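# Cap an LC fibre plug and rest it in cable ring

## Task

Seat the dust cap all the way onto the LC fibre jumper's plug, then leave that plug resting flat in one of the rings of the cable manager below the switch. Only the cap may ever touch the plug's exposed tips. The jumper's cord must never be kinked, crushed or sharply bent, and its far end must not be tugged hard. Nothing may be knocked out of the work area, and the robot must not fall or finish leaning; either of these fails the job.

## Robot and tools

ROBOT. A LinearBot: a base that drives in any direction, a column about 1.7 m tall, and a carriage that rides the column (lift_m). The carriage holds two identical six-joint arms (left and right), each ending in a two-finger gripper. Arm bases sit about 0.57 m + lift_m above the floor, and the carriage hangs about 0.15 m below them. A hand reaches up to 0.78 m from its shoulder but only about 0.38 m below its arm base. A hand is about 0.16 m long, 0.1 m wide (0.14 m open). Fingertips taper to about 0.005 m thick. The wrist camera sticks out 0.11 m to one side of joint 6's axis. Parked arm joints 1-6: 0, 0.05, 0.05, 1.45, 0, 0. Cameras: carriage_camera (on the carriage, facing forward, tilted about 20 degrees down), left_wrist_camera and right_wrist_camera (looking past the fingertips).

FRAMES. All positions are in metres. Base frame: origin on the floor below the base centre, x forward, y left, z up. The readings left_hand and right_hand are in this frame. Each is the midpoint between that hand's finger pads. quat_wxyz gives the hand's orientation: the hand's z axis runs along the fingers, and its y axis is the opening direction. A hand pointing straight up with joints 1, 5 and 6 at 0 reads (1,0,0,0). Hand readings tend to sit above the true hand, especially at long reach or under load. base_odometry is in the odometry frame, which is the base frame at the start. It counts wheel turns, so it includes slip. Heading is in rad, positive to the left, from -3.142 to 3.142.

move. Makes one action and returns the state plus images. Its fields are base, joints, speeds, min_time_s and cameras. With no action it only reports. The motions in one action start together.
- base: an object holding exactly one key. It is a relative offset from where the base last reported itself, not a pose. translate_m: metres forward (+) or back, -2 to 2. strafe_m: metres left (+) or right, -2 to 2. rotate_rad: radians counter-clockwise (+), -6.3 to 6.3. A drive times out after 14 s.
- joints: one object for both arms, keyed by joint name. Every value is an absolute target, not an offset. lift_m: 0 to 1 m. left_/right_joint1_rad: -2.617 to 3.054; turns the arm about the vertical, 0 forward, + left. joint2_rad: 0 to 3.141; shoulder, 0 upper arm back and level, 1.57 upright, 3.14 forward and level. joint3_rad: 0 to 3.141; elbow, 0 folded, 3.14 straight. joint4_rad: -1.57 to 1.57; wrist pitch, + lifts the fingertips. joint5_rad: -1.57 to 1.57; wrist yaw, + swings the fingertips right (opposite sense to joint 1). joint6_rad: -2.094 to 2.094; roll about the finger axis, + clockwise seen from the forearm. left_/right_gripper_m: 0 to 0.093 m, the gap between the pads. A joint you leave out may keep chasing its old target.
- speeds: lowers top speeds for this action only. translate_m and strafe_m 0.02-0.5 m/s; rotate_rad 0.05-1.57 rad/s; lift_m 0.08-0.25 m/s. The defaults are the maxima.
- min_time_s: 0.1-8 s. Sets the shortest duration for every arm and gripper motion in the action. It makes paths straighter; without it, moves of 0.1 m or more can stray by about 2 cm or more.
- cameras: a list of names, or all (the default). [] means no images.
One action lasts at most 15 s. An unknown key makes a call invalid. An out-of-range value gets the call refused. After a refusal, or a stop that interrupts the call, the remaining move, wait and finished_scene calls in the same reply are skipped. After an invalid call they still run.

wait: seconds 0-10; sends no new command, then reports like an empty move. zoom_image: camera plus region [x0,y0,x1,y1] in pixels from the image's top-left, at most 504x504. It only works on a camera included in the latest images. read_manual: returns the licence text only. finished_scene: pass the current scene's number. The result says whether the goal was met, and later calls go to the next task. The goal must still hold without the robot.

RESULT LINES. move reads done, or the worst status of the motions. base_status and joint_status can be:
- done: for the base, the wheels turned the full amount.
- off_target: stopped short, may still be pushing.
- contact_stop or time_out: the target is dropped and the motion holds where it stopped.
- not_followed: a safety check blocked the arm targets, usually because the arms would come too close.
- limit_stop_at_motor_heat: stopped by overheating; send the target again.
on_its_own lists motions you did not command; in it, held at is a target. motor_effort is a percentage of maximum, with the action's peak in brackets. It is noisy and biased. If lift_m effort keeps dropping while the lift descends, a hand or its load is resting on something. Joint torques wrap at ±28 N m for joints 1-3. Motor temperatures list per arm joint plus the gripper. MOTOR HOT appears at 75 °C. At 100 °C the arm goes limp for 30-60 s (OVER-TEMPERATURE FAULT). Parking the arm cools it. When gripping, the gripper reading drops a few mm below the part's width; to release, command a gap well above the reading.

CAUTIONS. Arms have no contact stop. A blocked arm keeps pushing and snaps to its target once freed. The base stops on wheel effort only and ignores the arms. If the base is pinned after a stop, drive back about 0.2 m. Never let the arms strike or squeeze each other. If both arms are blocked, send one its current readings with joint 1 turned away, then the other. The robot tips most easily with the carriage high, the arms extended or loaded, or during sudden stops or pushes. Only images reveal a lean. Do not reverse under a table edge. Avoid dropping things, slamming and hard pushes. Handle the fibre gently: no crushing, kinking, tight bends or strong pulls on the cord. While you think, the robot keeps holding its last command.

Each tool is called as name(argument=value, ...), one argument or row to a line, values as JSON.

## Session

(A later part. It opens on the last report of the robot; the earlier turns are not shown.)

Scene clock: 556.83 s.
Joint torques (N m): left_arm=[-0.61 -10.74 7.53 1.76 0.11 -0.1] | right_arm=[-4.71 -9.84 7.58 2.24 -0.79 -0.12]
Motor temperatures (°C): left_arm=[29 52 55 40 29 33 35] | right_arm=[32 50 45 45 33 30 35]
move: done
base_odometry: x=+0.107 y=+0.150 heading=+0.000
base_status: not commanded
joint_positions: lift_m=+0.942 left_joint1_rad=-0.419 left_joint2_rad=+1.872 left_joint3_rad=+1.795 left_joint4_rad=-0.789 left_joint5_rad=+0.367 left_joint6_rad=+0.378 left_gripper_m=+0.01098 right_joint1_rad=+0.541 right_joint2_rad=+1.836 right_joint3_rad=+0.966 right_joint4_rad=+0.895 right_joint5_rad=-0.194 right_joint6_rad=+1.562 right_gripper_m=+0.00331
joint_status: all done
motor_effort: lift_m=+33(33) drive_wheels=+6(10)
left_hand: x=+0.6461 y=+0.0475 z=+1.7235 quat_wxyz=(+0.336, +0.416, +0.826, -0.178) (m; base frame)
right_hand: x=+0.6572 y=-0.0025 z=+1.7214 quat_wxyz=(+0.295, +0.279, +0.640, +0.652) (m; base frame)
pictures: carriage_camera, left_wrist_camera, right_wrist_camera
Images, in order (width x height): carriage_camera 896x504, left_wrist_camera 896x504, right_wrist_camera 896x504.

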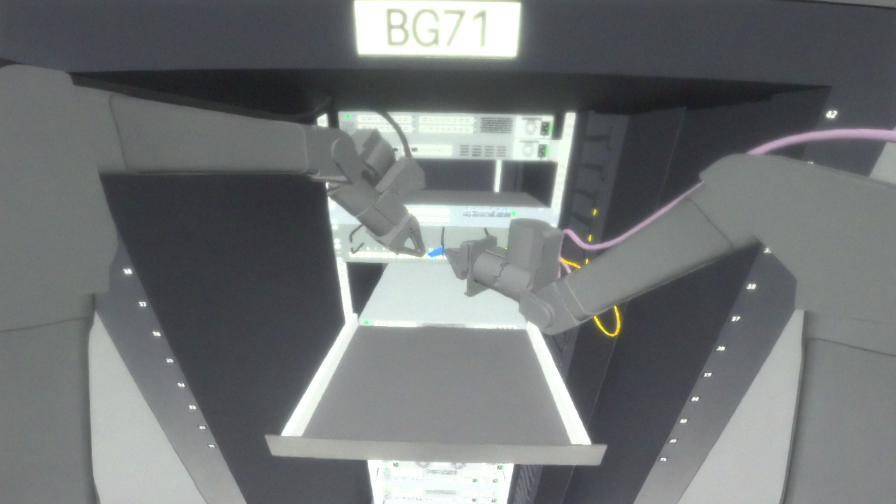

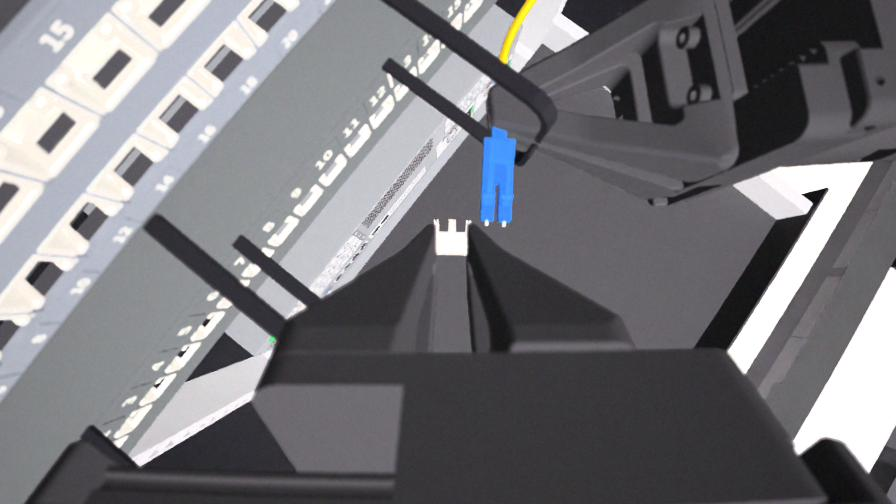

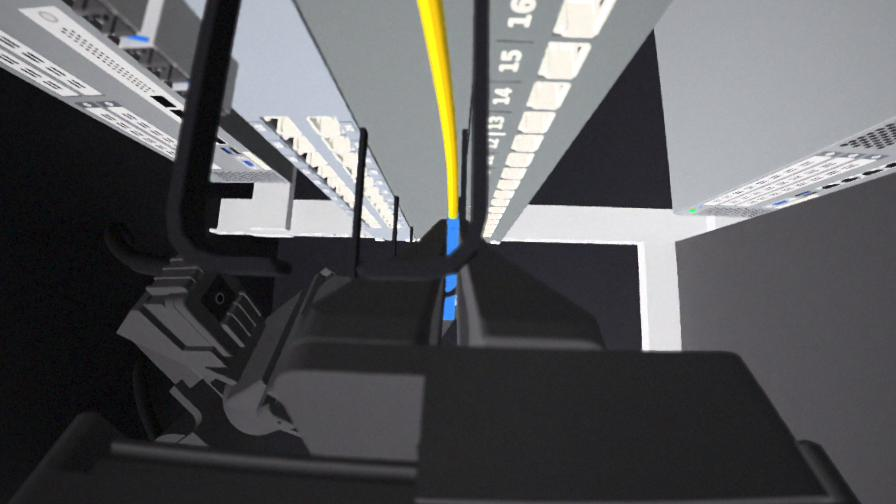

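move(
  joints={"right_joint1_rad":0.54,"right_joint5_rad":-0.185},
)

zoom_image(
  camera="carriage_camera",
  region=[415, 235, 455, 265],
)

zoom_image(
  camera="left_wrist_camera",
  region=[420, 170, 530, 280],
)

Scene clock: 567.43 s.
Joint torques (N m): left_arm=[-0.61 -10.74 7.53 1.75 0.11 -0.09] | right_arm=[-0.68 -9.81 7.56 2.24 -0.03 -0.12]
Motor temperatures (°C): left_arm=[29 53 54 41 29 33 35] | right_arm=[32 49 45 45 33 30 35]
move: done
base_odometry: x=+0.107 y=+0.150 heading=+0.000
base_status: not commanded
joint_positions: lift_m=+0.942 left_joint1_rad=-0.419 left_joint2_rad=+1.872 left_joint3_rad=+1.795 left_joint4_rad=-0.787 left_joint5_rad=+0.366 left_joint6_rad=+0.377 left_gripper_m=+0.01098 right_joint1_rad=+0.546 right_joint2_rad=+1.836 right_joint3_rad=+0.966 right_joint4_rad=+0.896 right_joint5_rad=-0.182 right_joint6_rad=+1.562 right_gripper_m=+0.00331
joint_status: all done
motor_effort: lift_m=+33(33) drive_wheels=+5(11)
left_hand: x=+0.6466 y=+0.0475 z=+1.7237 quat_wxyz=(+0.336, +0.416, +0.826, -0.178) (m; base frame)
right_hand: x=+0.6571 y=-0.0018 z=+1.7216 quat_wxyz=(+0.297, +0.281, +0.639, +0.651) (m; base frame)
pictures: carriage_camera, left_wrist_camera, right_wrist_camera
Images, in order (width x height): carriage_camera 896x504, left_wrist_camera 896x504, right_wrist_camera 896x504.

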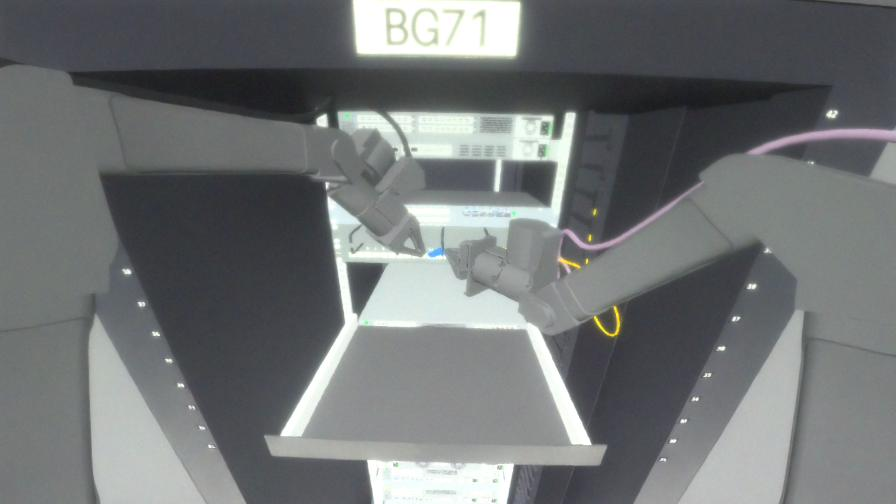

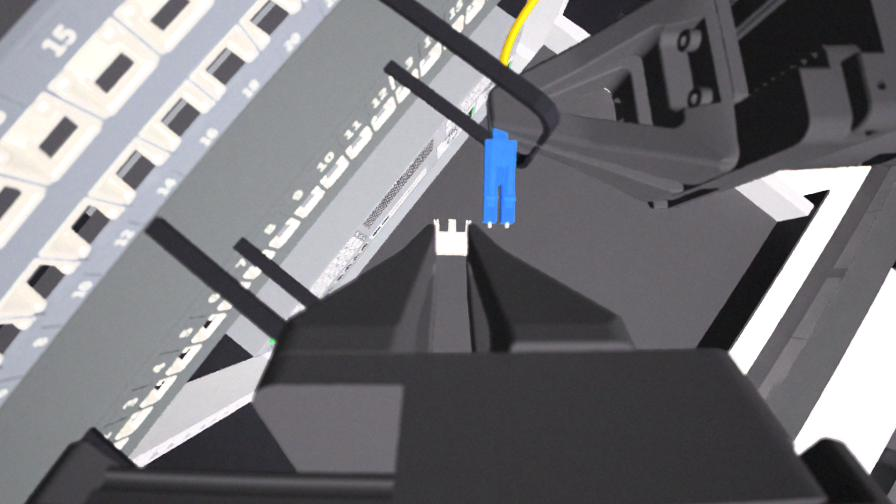

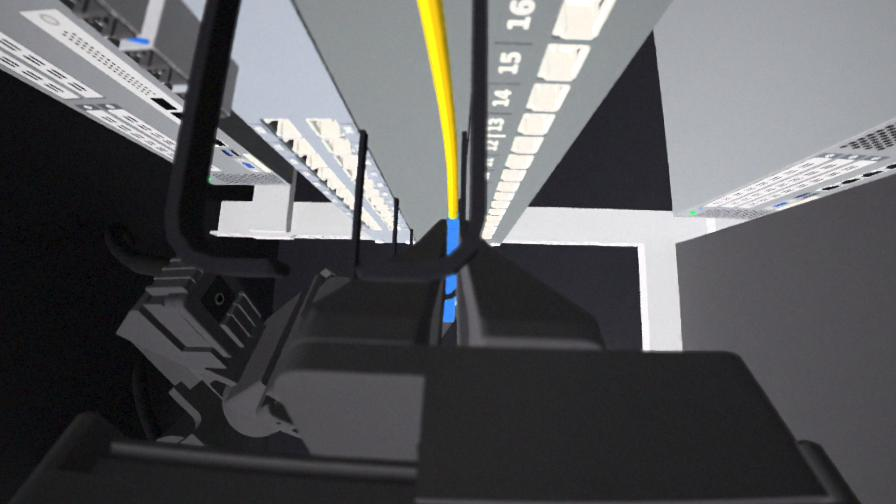

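Scaled by 12.600 from the camera's 896x504 image, which has a finer 1280x720 frame.

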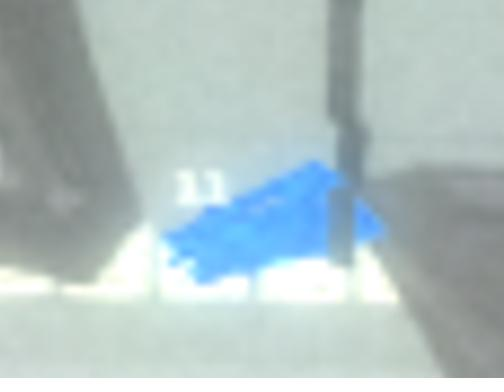

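Scaled by 4.582 from the camera's 896x504 image, which has a finer 1280x720 frame.

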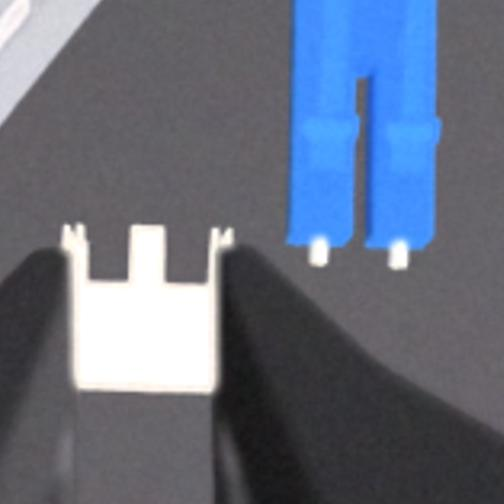

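move(
  joints={"left_joint1_rad":-0.4112,"left_joint2_rad":1.8118,"left_joint3_rad":1.738,"left_joint4_rad":-0.767,"left_joint5_rad":0.364,"left_joint6_rad":0.378},
  min_time_s=1,
  cameras=[],
)

move(
  joints={"left_joint1_rad":-0.4486,"left_joint2_rad":1.777,"left_joint3_rad":1.693,"left_joint4_rad":-0.747,"left_joint5_rad":0.339,"left_joint6_rad":0.349},
  min_time_s=1,
  cameras=["left_wrist_camera","carriage_camera"],
)

zoom_image(
  camera="left_wrist_camera",
  region=[390, 150, 520, 280],
)

zoom_image(
  camera="carriage_camera",
  region=[405, 230, 465, 275],
)

Scene clock: 589.00 s.
Joint torques (N m): left_arm=[0.69 -12.29 6.48 1.73 0.22 0.02] | right_arm=[-0.66 -9.83 7.56 2.24 -0.03 -0.12]
Motor temperatures (°C): left_arm=[29 55 53 41 29 33 36] | right_arm=[32 49 46 46 33 30 35]
move: done
base_odometry: x=+0.107 y=+0.150 heading=+0.000
base_status: not commanded
joint_positions: lift_m=+0.942 left_joint1_rad=-0.419 left_joint2_rad=+1.852 left_joint3_rad=+1.755 left_joint4_rad=-0.782 left_joint5_rad=+0.366 left_joint6_rad=+0.377 left_gripper_m=+0.01098 right_joint1_rad=+0.546 right_joint2_rad=+1.836 right_joint3_rad=+0.966 right_joint4_rad=+0.896 right_joint5_rad=-0.182 right_joint6_rad=+1.562 right_gripper_m=+0.00331
joint_status: all done
motor_effort: lift_m=+33(33) drive_wheels=+7(10)
left_hand: x=+0.6401 y=+0.0504 z=+1.7182 quat_wxyz=(+0.330, +0.415, +0.829, -0.178) (m; base frame)
right_hand: x=+0.6571 y=-0.0018 z=+1.7216 quat_wxyz=(+0.297, +0.281, +0.639, +0.651) (m; base frame)
pictures: none
No camera images: "cameras" was empty.

Scene clock: 590.30 s.
Joint torques (N m): left_arm=[-0.5 -12.07 6.5 1.75 0.1 -0.09] | right_arm=[-0.66 -9.84 7.56 2.24 -0.03 -0.12]
Motor temperatures (°C): left_arm=[29 55 53 41 29 33 36] | right_arm=[32 49 47 46 33 30 35]
move: done
base_odometry: x=+0.107 y=+0.150 heading=+0.000
base_status: not commanded
joint_positions: lift_m=+0.942 left_joint1_rad=-0.442 left_joint2_rad=+1.817 left_joint3_rad=+1.710 left_joint4_rad=-0.763 left_joint5_rad=+0.353 left_joint6_rad=+0.361 left_gripper_m=+0.01098 right_joint1_rad=+0.546 right_joint2_rad=+1.836 right_joint3_rad=+0.966 right_joint4_rad=+0.896 right_joint5_rad=-0.182 right_joint6_rad=+1.562 right_gripper_m=+0.00331
joint_status: all done
motor_effort: lift_m=+33(33) drive_wheels=+8(10)
left_hand: x=+0.6295 y=+0.0455 z=+1.7187 quat_wxyz=(+0.331, +0.416, +0.828, -0.178) (m; base frame)
right_hand: x=+0.6571 y=-0.0018 z=+1.7216 quat_wxyz=(+0.297, +0.281, +0.639, +0.651) (m; base frame)
pictures: carriage_camera, left_wrist_camera
Images, in order (width x height): carriage_camera 896x504, left_wrist_camera 896x504.

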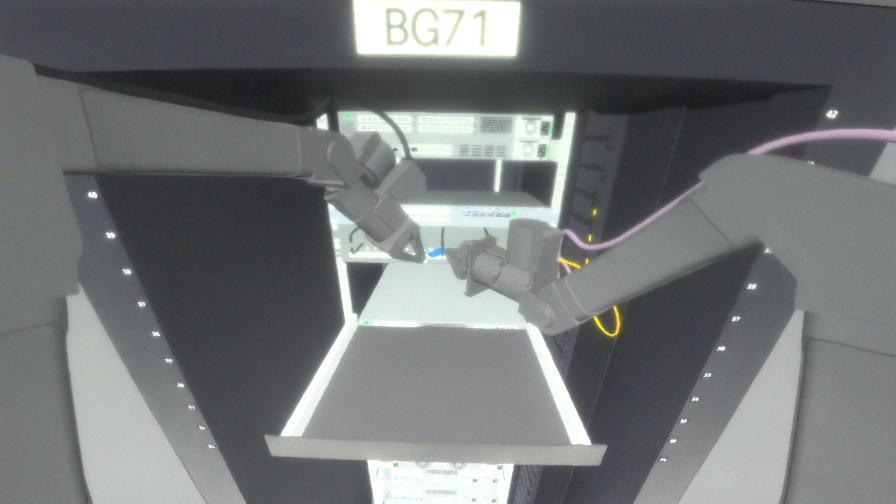

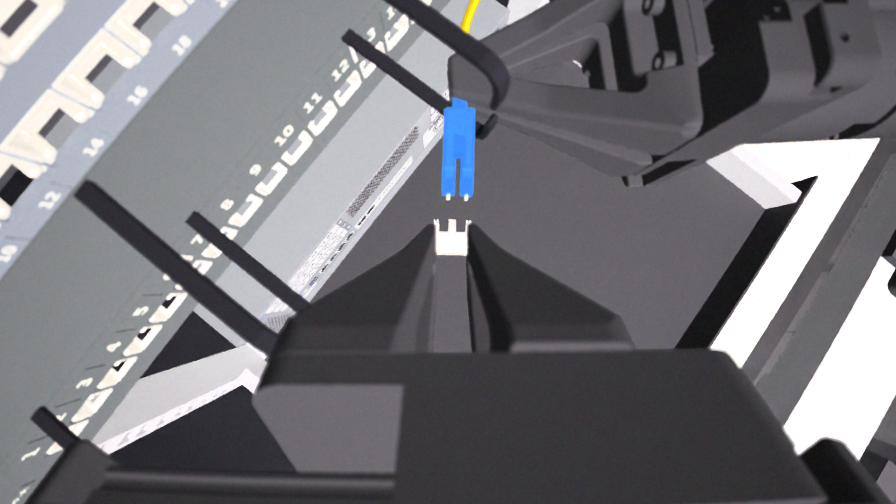

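Scaled by 3.877 from the camera's 896x504 image, which has a finer 1280x720 frame.

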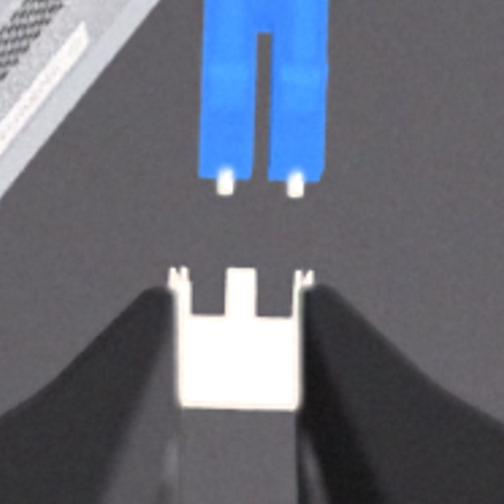

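Scaled by 8.400 from the camera's 896x504 image, which has a finer 1280x720 frame.

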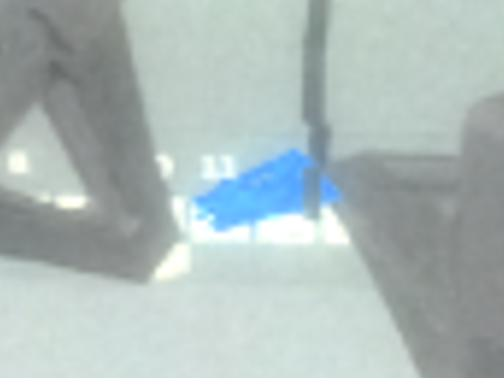

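move(
  joints={"left_joint1_rad":-0.457,"left_joint2_rad":1.7766,"left_joint3_rad":1.75,"left_joint4_rad":-0.789,"left_joint5_rad":0.332,"left_joint6_rad":0.345},
  min_time_s=1,
  cameras=["left_wrist_camera","carriage_camera"],
)

zoom_image(
  camera="left_wrist_camera",
  region=[390, 150, 520, 280],
)

zoom_image(
  camera="carriage_camera",
  region=[405, 230, 465, 275],
)

Scene clock: 607.13 s.
Joint torques (N m): left_arm=[-0.59 -12.07 11.45 1.45 0.1 -0.09] | right_arm=[-0.68 -9.83 7.54 2.24 -0.03 -0.12]
Motor temperatures (°C): left_arm=[29 54 52 41 29 33 36] | right_arm=[32 48 47 46 32 30 36]
move: done
base_odometry: x=+0.107 y=+0.150 heading=+0.000
base_status: not commanded
joint_positions: lift_m=+0.942 left_joint1_rad=-0.449 left_joint2_rad=+1.817 left_joint3_rad=+1.710 left_joint4_rad=-0.781 left_joint5_rad=+0.345 left_joint6_rad=+0.357 left_gripper_m=+0.01098 right_joint1_rad=+0.546 right_joint2_rad=+1.836 right_joint3_rad=+0.966 right_joint4_rad=+0.896 right_joint5_rad=-0.182 right_joint6_rad=+1.562 right_gripper_m=+0.00331
joint_status: all done
motor_effort: lift_m=+33(33) drive_wheels=+8(13)
left_hand: x=+0.6254 y=+0.0449 z=+1.7157 quat_wxyz=(+0.322, +0.417, +0.832, -0.177) (m; base frame)
right_hand: x=+0.6571 y=-0.0018 z=+1.7216 quat_wxyz=(+0.297, +0.281, +0.639, +0.651) (m; base frame)
pictures: carriage_camera, left_wrist_camera
Images, in order (width x height): carriage_camera 896x504, left_wrist_camera 896x504.

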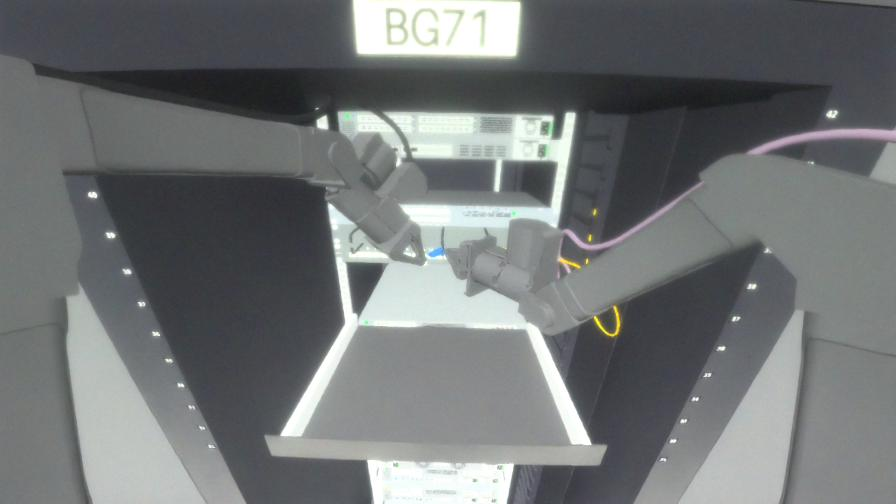

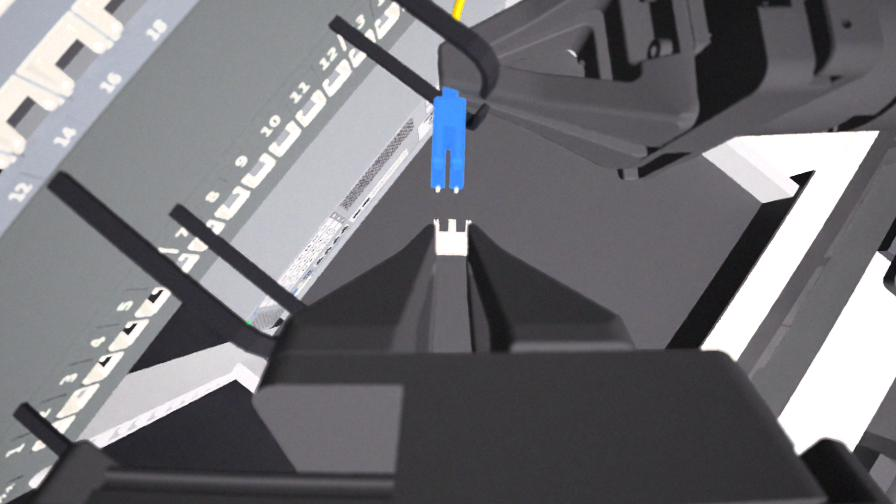

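Scaled by 3.877 from the camera's 896x504 image, which has a finer 1280x720 frame.

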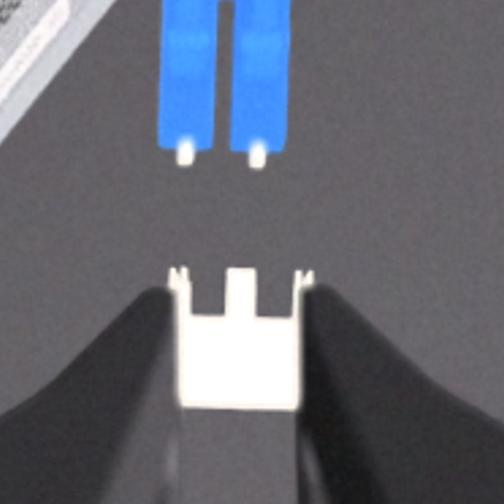

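Scaled by 8.400 from the camera's 896x504 image, which has a finer 1280x720 frame.

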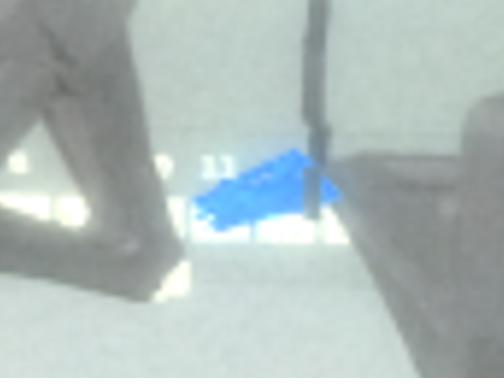

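move(
  joints={"left_joint1_rad":-0.437,"left_joint2_rad":1.7766,"left_joint3_rad":1.772,"left_joint4_rad":-0.748,"left_joint5_rad":0.332,"left_joint6_rad":0.345},
  min_time_s=1,
  cameras=["left_wrist_camera","carriage_camera"],
)

zoom_image(
  camera="left_wrist_camera",
  region=[390, 150, 520, 280],
)

zoom_image(
  camera="carriage_camera",
  region=[405, 230, 465, 275],
)

Scene clock: 626.60 s.
Joint torques (N m): left_arm=[0.72 -12.1 11.37 1.79 0.1 -0.09] | right_arm=[-0.66 -9.85 7.58 2.25 -0.03 -0.12]
Motor temperatures (°C): left_arm=[29 55 54 40 29 33 36] | right_arm=[32 48 48 46 32 30 36]
move: done
base_odometry: x=+0.107 y=+0.150 heading=+0.000
base_status: not commanded
joint_positions: lift_m=+0.942 left_joint1_rad=-0.445 left_joint2_rad=+1.817 left_joint3_rad=+1.733 left_joint4_rad=-0.764 left_joint5_rad=+0.344 left_joint6_rad=+0.356 left_gripper_m=+0.01098 right_joint1_rad=+0.546 right_joint2_rad=+1.836 right_joint3_rad=+0.966 right_joint4_rad=+0.896 right_joint5_rad=-0.182 right_joint6_rad=+1.562 right_gripper_m=+0.00331
joint_status: all done
motor_effort: lift_m=+33(33) drive_wheels=+5(11)
left_hand: x=+0.6321 y=+0.0437 z=+1.7275 quat_wxyz=(+0.341, +0.415, +0.825, -0.176) (m; base frame)
right_hand: x=+0.6571 y=-0.0018 z=+1.7216 quat_wxyz=(+0.297, +0.281, +0.639, +0.651) (m; base frame)
pictures: carriage_camera, left_wrist_camera
Images, in order (width x height): carriage_camera 896x504, left_wrist_camera 896x504.

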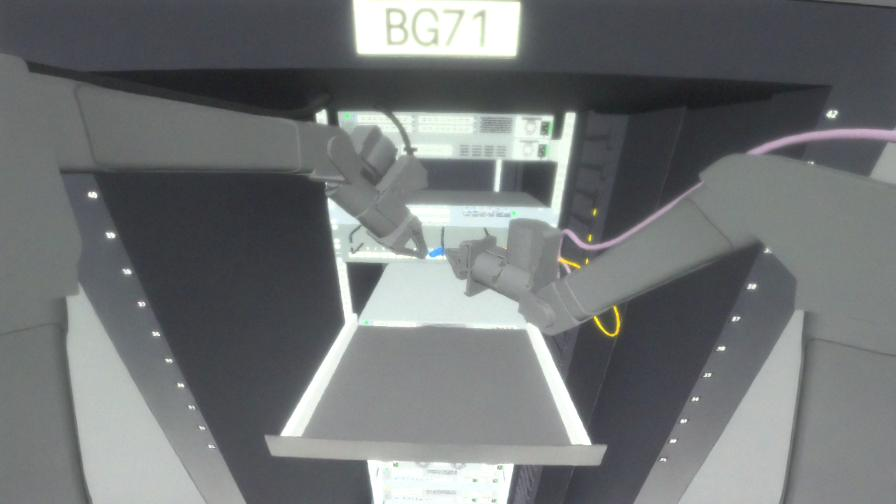

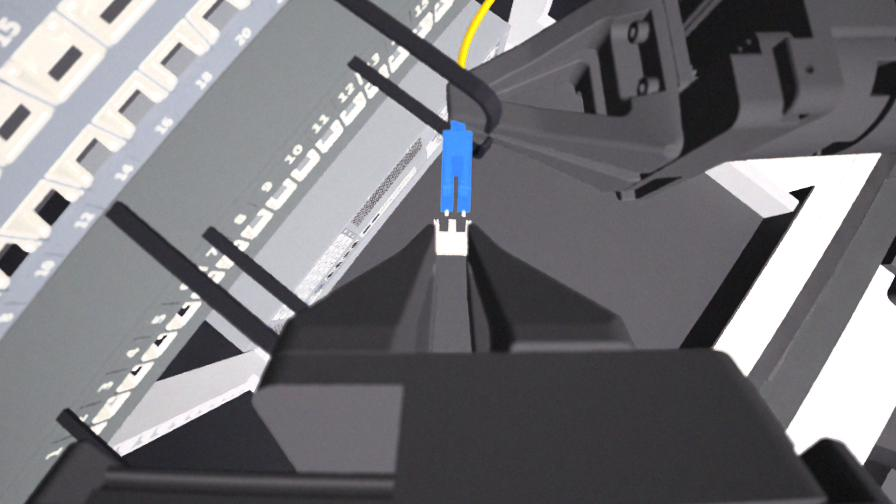

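Scaled by 3.877 from the camera's 896x504 image, which has a finer 1280x720 frame.

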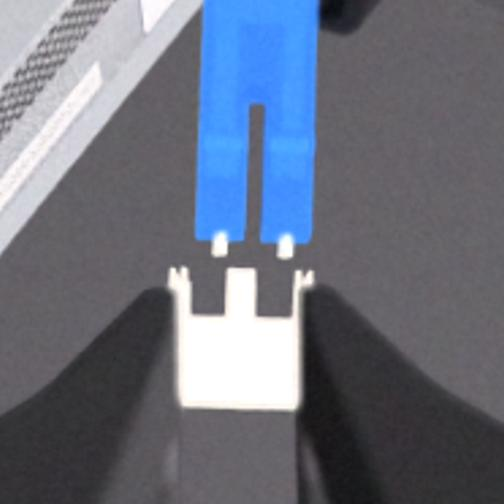

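Scaled by 8.400 from the camera's 896x504 image, which has a finer 1280x720 frame.

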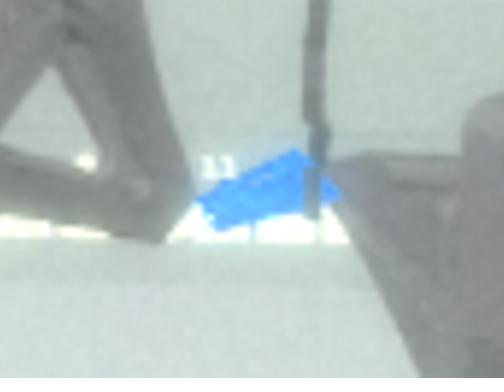

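move(
  joints={"left_joint1_rad":-0.454,"left_joint2_rad":1.838,"left_joint3_rad":1.772,"left_joint4_rad":-0.770},
  min_time_s=1,
  cameras=["left_wrist_camera","carriage_camera"],
)

zoom_image(
  camera="left_wrist_camera",
  region=[390, 150, 520, 280],
)

zoom_image(
  camera="carriage_camera",
  region=[405, 230, 465, 275],
)

Scene clock: 649.70 s.
Joint torques (N m): left_arm=[-0.65 -7.6 11.38 1.53 0.1 -0.08] | right_arm=[-0.66 -9.84 7.54 2.24 -0.04 -0.12]
Motor temperatures (°C): left_arm=[29 56 56 41 29 33 36] | right_arm=[31 48 48 46 32 30 36]
move: done
base_odometry: x=+0.107 y=+0.150 heading=+0.000
base_status: not commanded
joint_positions: lift_m=+0.942 left_joint1_rad=-0.445 left_joint2_rad=+1.824 left_joint3_rad=+1.733 left_joint4_rad=-0.763 left_joint5_rad=+0.344 left_joint6_rad=+0.355 left_gripper_m=+0.01098 right_joint1_rad=+0.546 right_joint2_rad=+1.836 right_joint3_rad=+0.966 right_joint4_rad=+0.896 right_joint5_rad=-0.182 right_joint6_rad=+1.562 right_gripper_m=+0.00331
joint_status: all done
motor_effort: lift_m=+33(33) drive_wheels=+5(11)
left_hand: x=+0.6329 y=+0.0433 z=+1.7245 quat_wxyz=(+0.338, +0.415, +0.826, -0.176) (m; base frame)
right_hand: x=+0.6571 y=-0.0018 z=+1.7216 quat_wxyz=(+0.297, +0.281, +0.639, +0.651) (m; base frame)
pictures: carriage_camera, left_wrist_camera
Images, in order (width x height): carriage_camera 896x504, left_wrist_camera 896x504.

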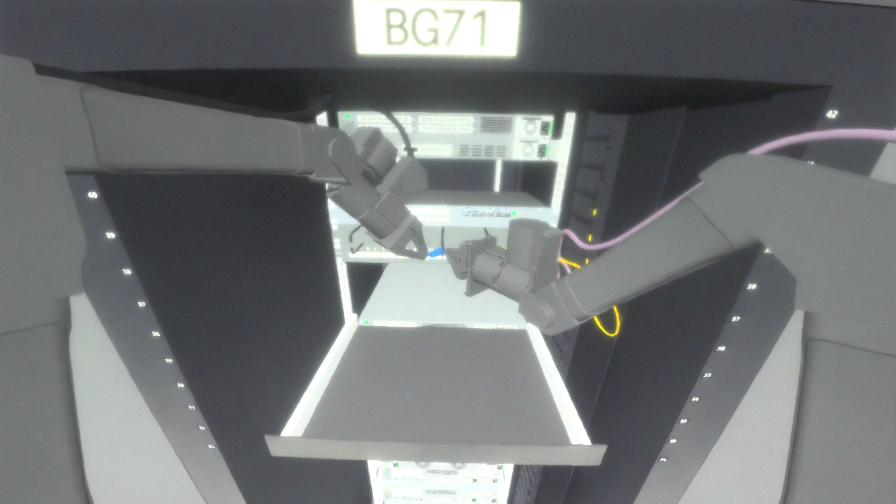

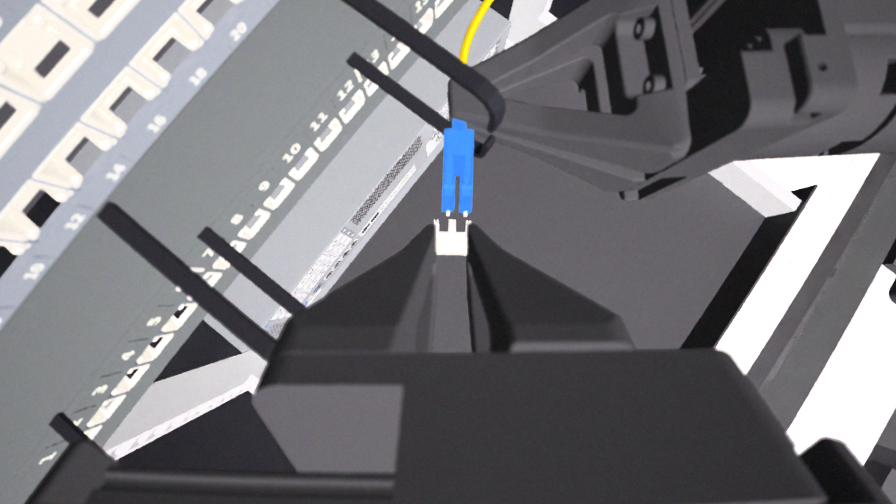

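Scaled by 3.877 from the camera's 896x504 image, which has a finer 1280x720 frame.

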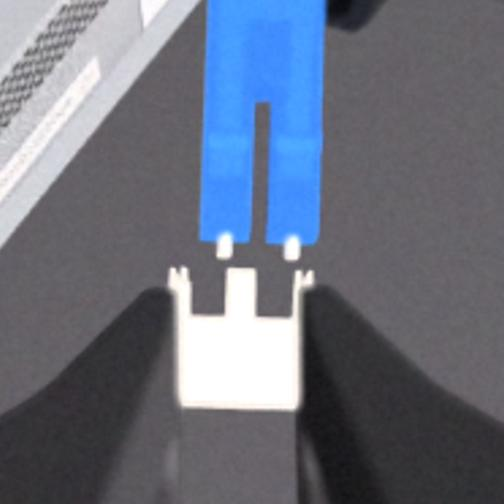

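Scaled by 8.400 from the camera's 896x504 image, which has a finer 1280x720 frame.

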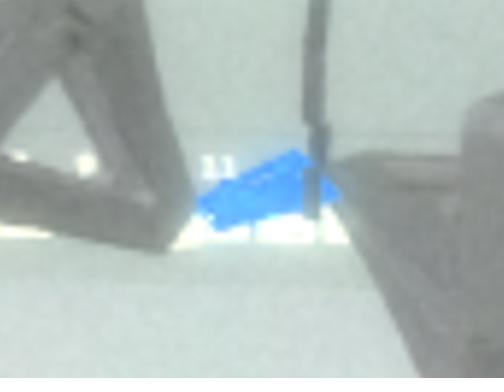

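move(
  joints={"left_joint1_rad":-0.4585},
  min_time_s=0.5,
  cameras=["left_wrist_camera"],
)

zoom_image(
  camera="left_wrist_camera",
  region=[390, 150, 520, 280],
)

Scene clock: 657.50 s.
Joint torques (N m): left_arm=[-0.7 -7.62 11.38 1.54 0.1 -0.09] | right_arm=[-0.68 -9.83 7.58 2.24 -0.03 -0.12]
Motor temperatures (°C): left_arm=[29 55 56 41 29 33 36] | right_arm=[31 48 48 46 32 30 36]
move: done
base_odometry: x=+0.107 y=+0.150 heading=+0.000
base_status: not commanded
joint_positions: lift_m=+0.942 left_joint1_rad=-0.449 left_joint2_rad=+1.824 left_joint3_rad=+1.733 left_joint4_rad=-0.764 left_joint5_rad=+0.344 left_joint6_rad=+0.355 left_gripper_m=+0.01098 right_joint1_rad=+0.546 right_joint2_rad=+1.836 right_joint3_rad=+0.966 right_joint4_rad=+0.896 right_joint5_rad=-0.182 right_joint6_rad=+1.562 right_gripper_m=+0.00331
joint_status: all done
motor_effort: lift_m=+33(33) drive_wheels=+7(9)
left_hand: x=+0.6319 y=+0.0420 z=+1.7243 quat_wxyz=(+0.337, +0.416, +0.826, -0.176) (m; base frame)
right_hand: x=+0.6571 y=-0.0018 z=+1.7216 quat_wxyz=(+0.297, +0.281, +0.639, +0.651) (m; base frame)
pictures: left_wrist_camera
Images, in order (width x height): left_wrist_camera 896x504.

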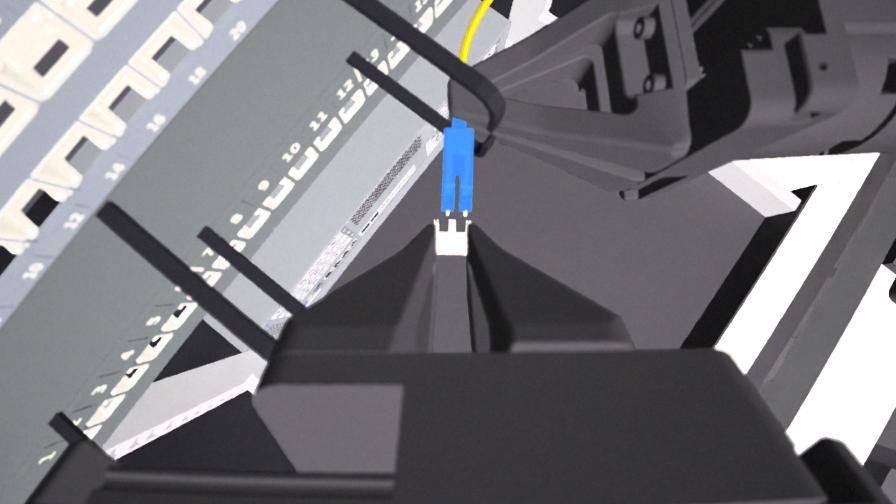

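Scaled by 3.877 from the camera's 896x504 image, which has a finer 1280x720 frame.

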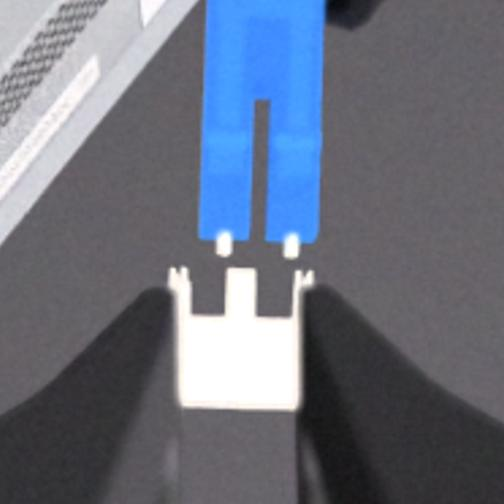

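wait(
  seconds=0.2,
  cameras=["left_wrist_camera"],
)

zoom_image(
  camera="left_wrist_camera",
  region=[390, 150, 520, 280],
)

Scene clock: 662.33 s.
Joint torques (N m): left_arm=[-0.7 -7.66 11.41 1.54 0.11 -0.09] | right_arm=[-0.68 -9.83 7.57 2.24 -0.03 -0.12]
Motor temperatures (°C): left_arm=[29 54 57 41 29 33 36] | right_arm=[31 48 48 46 32 30 36]
base_odometry: x=+0.107 y=+0.150 heading=+0.000
base_status: not commanded
joint_positions: lift_m=+0.942 left_joint1_rad=-0.449 left_joint2_rad=+1.824 left_joint3_rad=+1.733 left_joint4_rad=-0.764 left_joint5_rad=+0.344 left_joint6_rad=+0.355 left_gripper_m=+0.01098 right_joint1_rad=+0.546 right_joint2_rad=+1.836 right_joint3_rad=+0.966 right_joint4_rad=+0.896 right_joint5_rad=-0.182 right_joint6_rad=+1.562 right_gripper_m=+0.00331
joint_status: all done
motor_effort: lift_m=+33(33) drive_wheels=+5(9)
left_hand: x=+0.6319 y=+0.0420 z=+1.7243 quat_wxyz=(+0.337, +0.416, +0.826, -0.176) (m; base frame)
right_hand: x=+0.6571 y=-0.0018 z=+1.7216 quat_wxyz=(+0.297, +0.281, +0.639, +0.651) (m; base frame)
wait: 0.20 s; at rest from the start
pictures: left_wrist_camera
Images, in order (width x height): left_wrist_camera 896x504.

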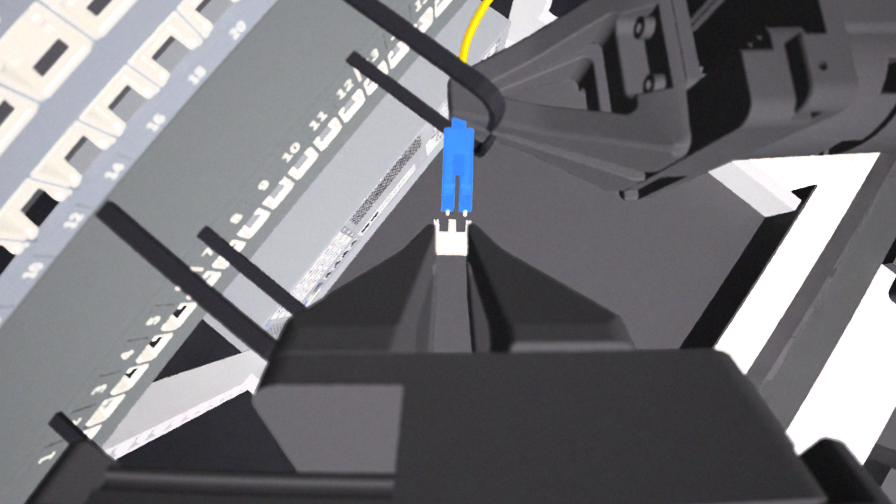

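Scaled by 3.877 from the camera's 896x504 image, which has a finer 1280x720 frame.

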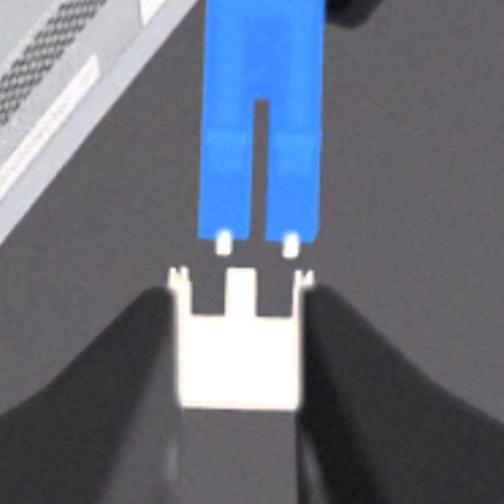

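move(
  joints={"left_joint1_rad":-0.4635},
  min_time_s=0.5,
  cameras=["left_wrist_camera"],
)

zoom_image(
  camera="left_wrist_camera",
  region=[390, 150, 520, 280],
)

Scene clock: 668.10 s.
Joint torques (N m): left_arm=[-0.55 -7.65 11.38 1.55 0.1 -0.09] | right_arm=[-0.65 -9.85 7.57 2.24 -0.03 -0.12]
Motor temperatures (°C): left_arm=[29 53 57 41 29 33 36] | right_arm=[31 48 48 46 32 30 36]
move: done
base_odometry: x=+0.107 y=+0.150 heading=+0.000
base_status: not commanded
joint_positions: lift_m=+0.942 left_joint1_rad=-0.456 left_joint2_rad=+1.824 left_joint3_rad=+1.733 left_joint4_rad=-0.764 left_joint5_rad=+0.344 left_joint6_rad=+0.355 left_gripper_m=+0.01098 right_joint1_rad=+0.546 right_joint2_rad=+1.836 right_joint3_rad=+0.966 right_joint4_rad=+0.896 right_joint5_rad=-0.182 right_joint6_rad=+1.562 right_gripper_m=+0.00331
joint_status: all done
motor_effort: lift_m=+33(33) drive_wheels=+8(9)
left_hand: x=+0.6299 y=+0.0390 z=+1.7243 quat_wxyz=(+0.337, +0.419, +0.824, -0.177) (m; base frame)
right_hand: x=+0.6571 y=-0.0018 z=+1.7216 quat_wxyz=(+0.297, +0.281, +0.639, +0.651) (m; base frame)
pictures: left_wrist_camera
Images, in order (width x height): left_wrist_camera 896x504.

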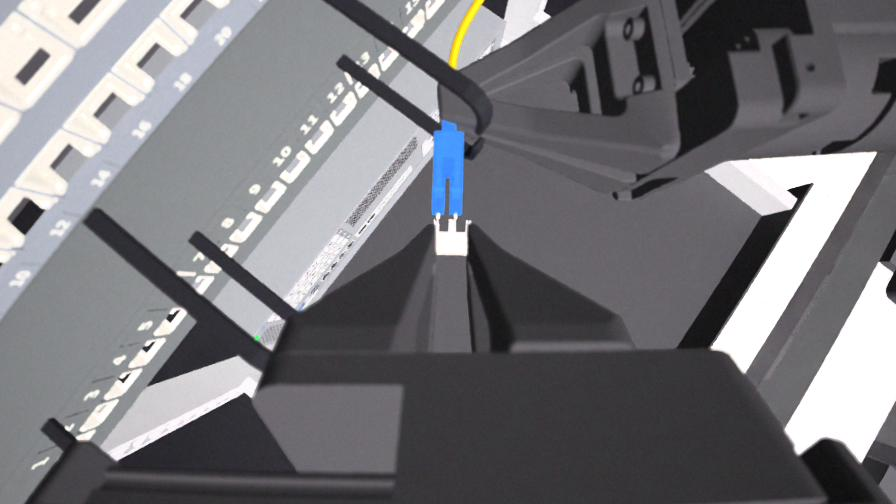

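Scaled by 3.877 from the camera's 896x504 image, which has a finer 1280x720 frame.

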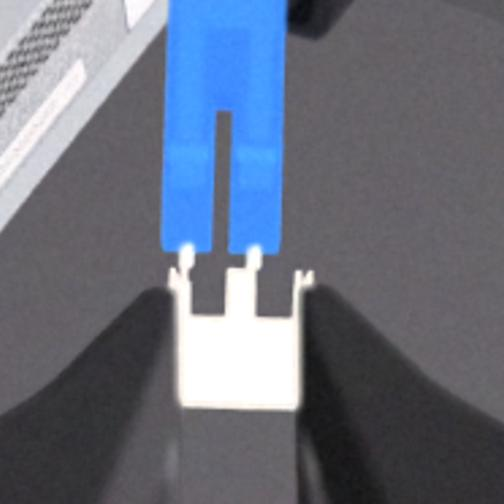

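move(
  joints={"left_joint1_rad":-0.444},
  min_time_s=0.5,
  cameras=["left_wrist_camera"],
)

zoom_image(
  camera="left_wrist_camera",
  region=[390, 150, 520, 280],
)

Scene clock: 674.17 s.
Joint torques (N m): left_arm=[0.72 -7.64 11.38 1.55 0.1 -0.1] | right_arm=[-0.62 -9.81 7.57 2.24 -0.04 -0.12]
Motor temperatures (°C): left_arm=[29 53 57 41 29 33 36] | right_arm=[31 48 48 46 32 30 36]
move: done
base_odometry: x=+0.107 y=+0.150 heading=+0.000
base_status: not commanded
joint_positions: lift_m=+0.942 left_joint1_rad=-0.452 left_joint2_rad=+1.824 left_joint3_rad=+1.733 left_joint4_rad=-0.764 left_joint5_rad=+0.344 left_joint6_rad=+0.355 left_gripper_m=+0.01098 right_joint1_rad=+0.546 right_joint2_rad=+1.836 right_joint3_rad=+0.966 right_joint4_rad=+0.896 right_joint5_rad=-0.182 right_joint6_rad=+1.562 right_gripper_m=+0.00331
joint_status: all done
motor_effort: lift_m=+33(33) drive_wheels=+5(9)
left_hand: x=+0.6309 y=+0.0406 z=+1.7243 quat_wxyz=(+0.337, +0.418, +0.825, -0.177) (m; base frame)
right_hand: x=+0.6571 y=-0.0018 z=+1.7216 quat_wxyz=(+0.297, +0.281, +0.639, +0.651) (m; base frame)
pictures: left_wrist_camera
Images, in order (width x height): left_wrist_camera 896x504.

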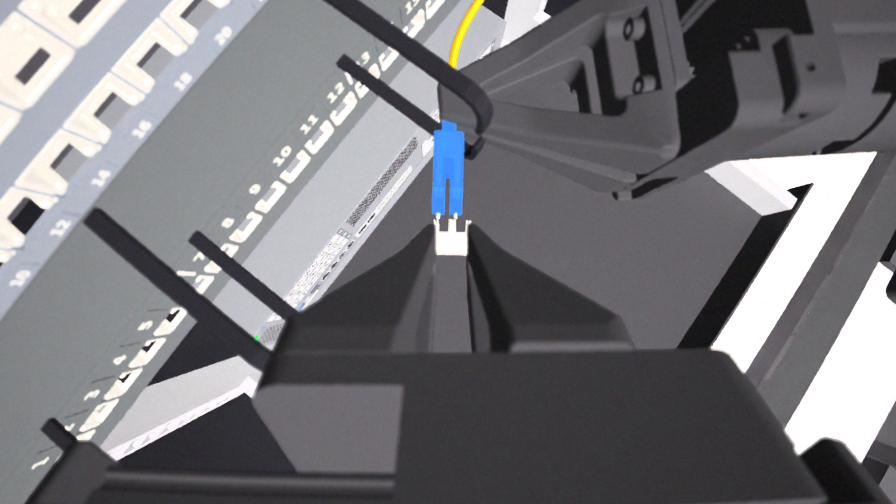

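Scaled by 3.877 from the camera's 896x504 image, which has a finer 1280x720 frame.

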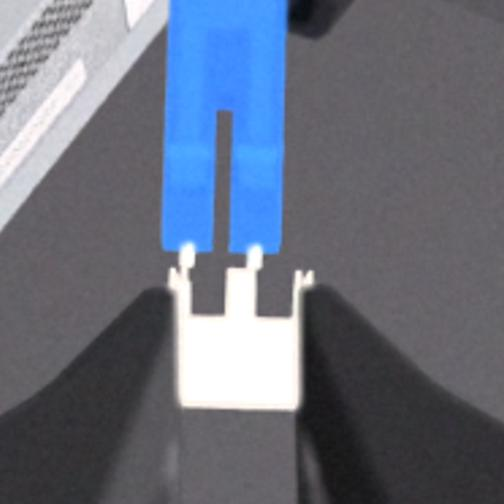

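wait(
  seconds=0.3,
  cameras=["left_wrist_camera"],
)

zoom_image(
  camera="left_wrist_camera",
  region=[390, 150, 520, 280],
)

Scene clock: 678.70 s.
Joint torques (N m): left_arm=[0.72 -7.66 11.4 1.56 0.11 -0.09] | right_arm=[-0.68 -9.83 7.57 2.24 -0.03 -0.12]
Motor temperatures (°C): left_arm=[29 52 58 41 29 33 36] | right_arm=[31 48 48 46 32 30 36]
base_odometry: x=+0.107 y=+0.150 heading=+0.000
base_status: not commanded
joint_positions: lift_m=+0.942 left_joint1_rad=-0.452 left_joint2_rad=+1.824 left_joint3_rad=+1.733 left_joint4_rad=-0.765 left_joint5_rad=+0.344 left_joint6_rad=+0.355 left_gripper_m=+0.01098 right_joint1_rad=+0.546 right_joint2_rad=+1.836 right_joint3_rad=+0.966 right_joint4_rad=+0.896 right_joint5_rad=-0.182 right_joint6_rad=+1.562 right_gripper_m=+0.00331
joint_status: all done
motor_effort: lift_m=+33(33) drive_wheels=+8(9)
left_hand: x=+0.6309 y=+0.0406 z=+1.7242 quat_wxyz=(+0.337, +0.418, +0.825, -0.177) (m; base frame)
right_hand: x=+0.6571 y=-0.0018 z=+1.7216 quat_wxyz=(+0.297, +0.281, +0.639, +0.651) (m; base frame)
wait: 0.30 s; at rest from the start
pictures: left_wrist_camera
Images, in order (width x height): left_wrist_camera 896x504.

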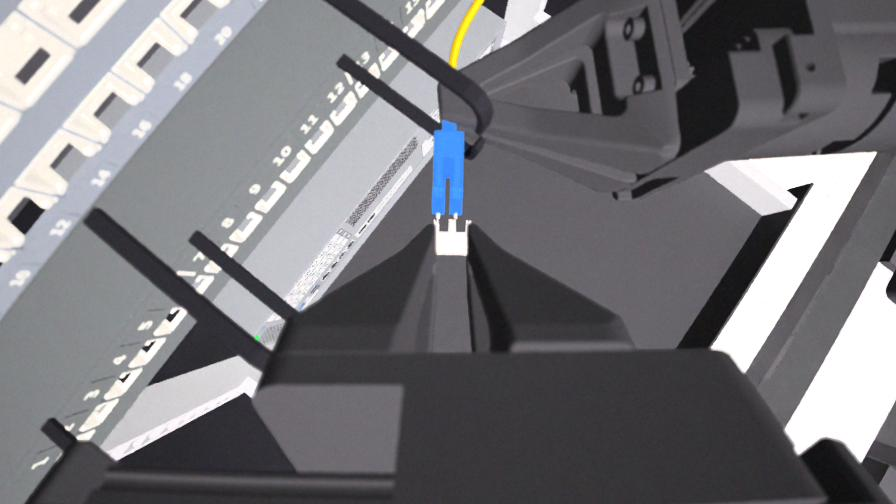

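Scaled by 3.877 from the camera's 896x504 image, which has a finer 1280x720 frame.

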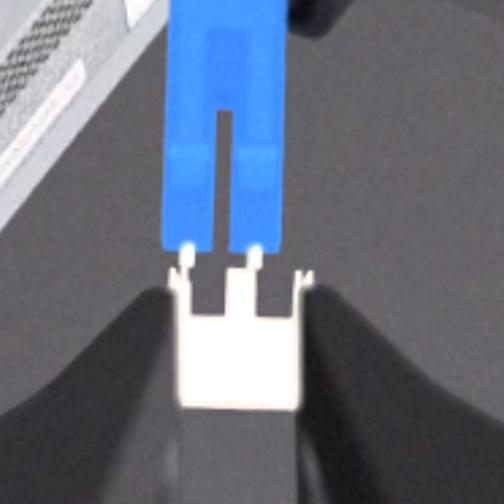

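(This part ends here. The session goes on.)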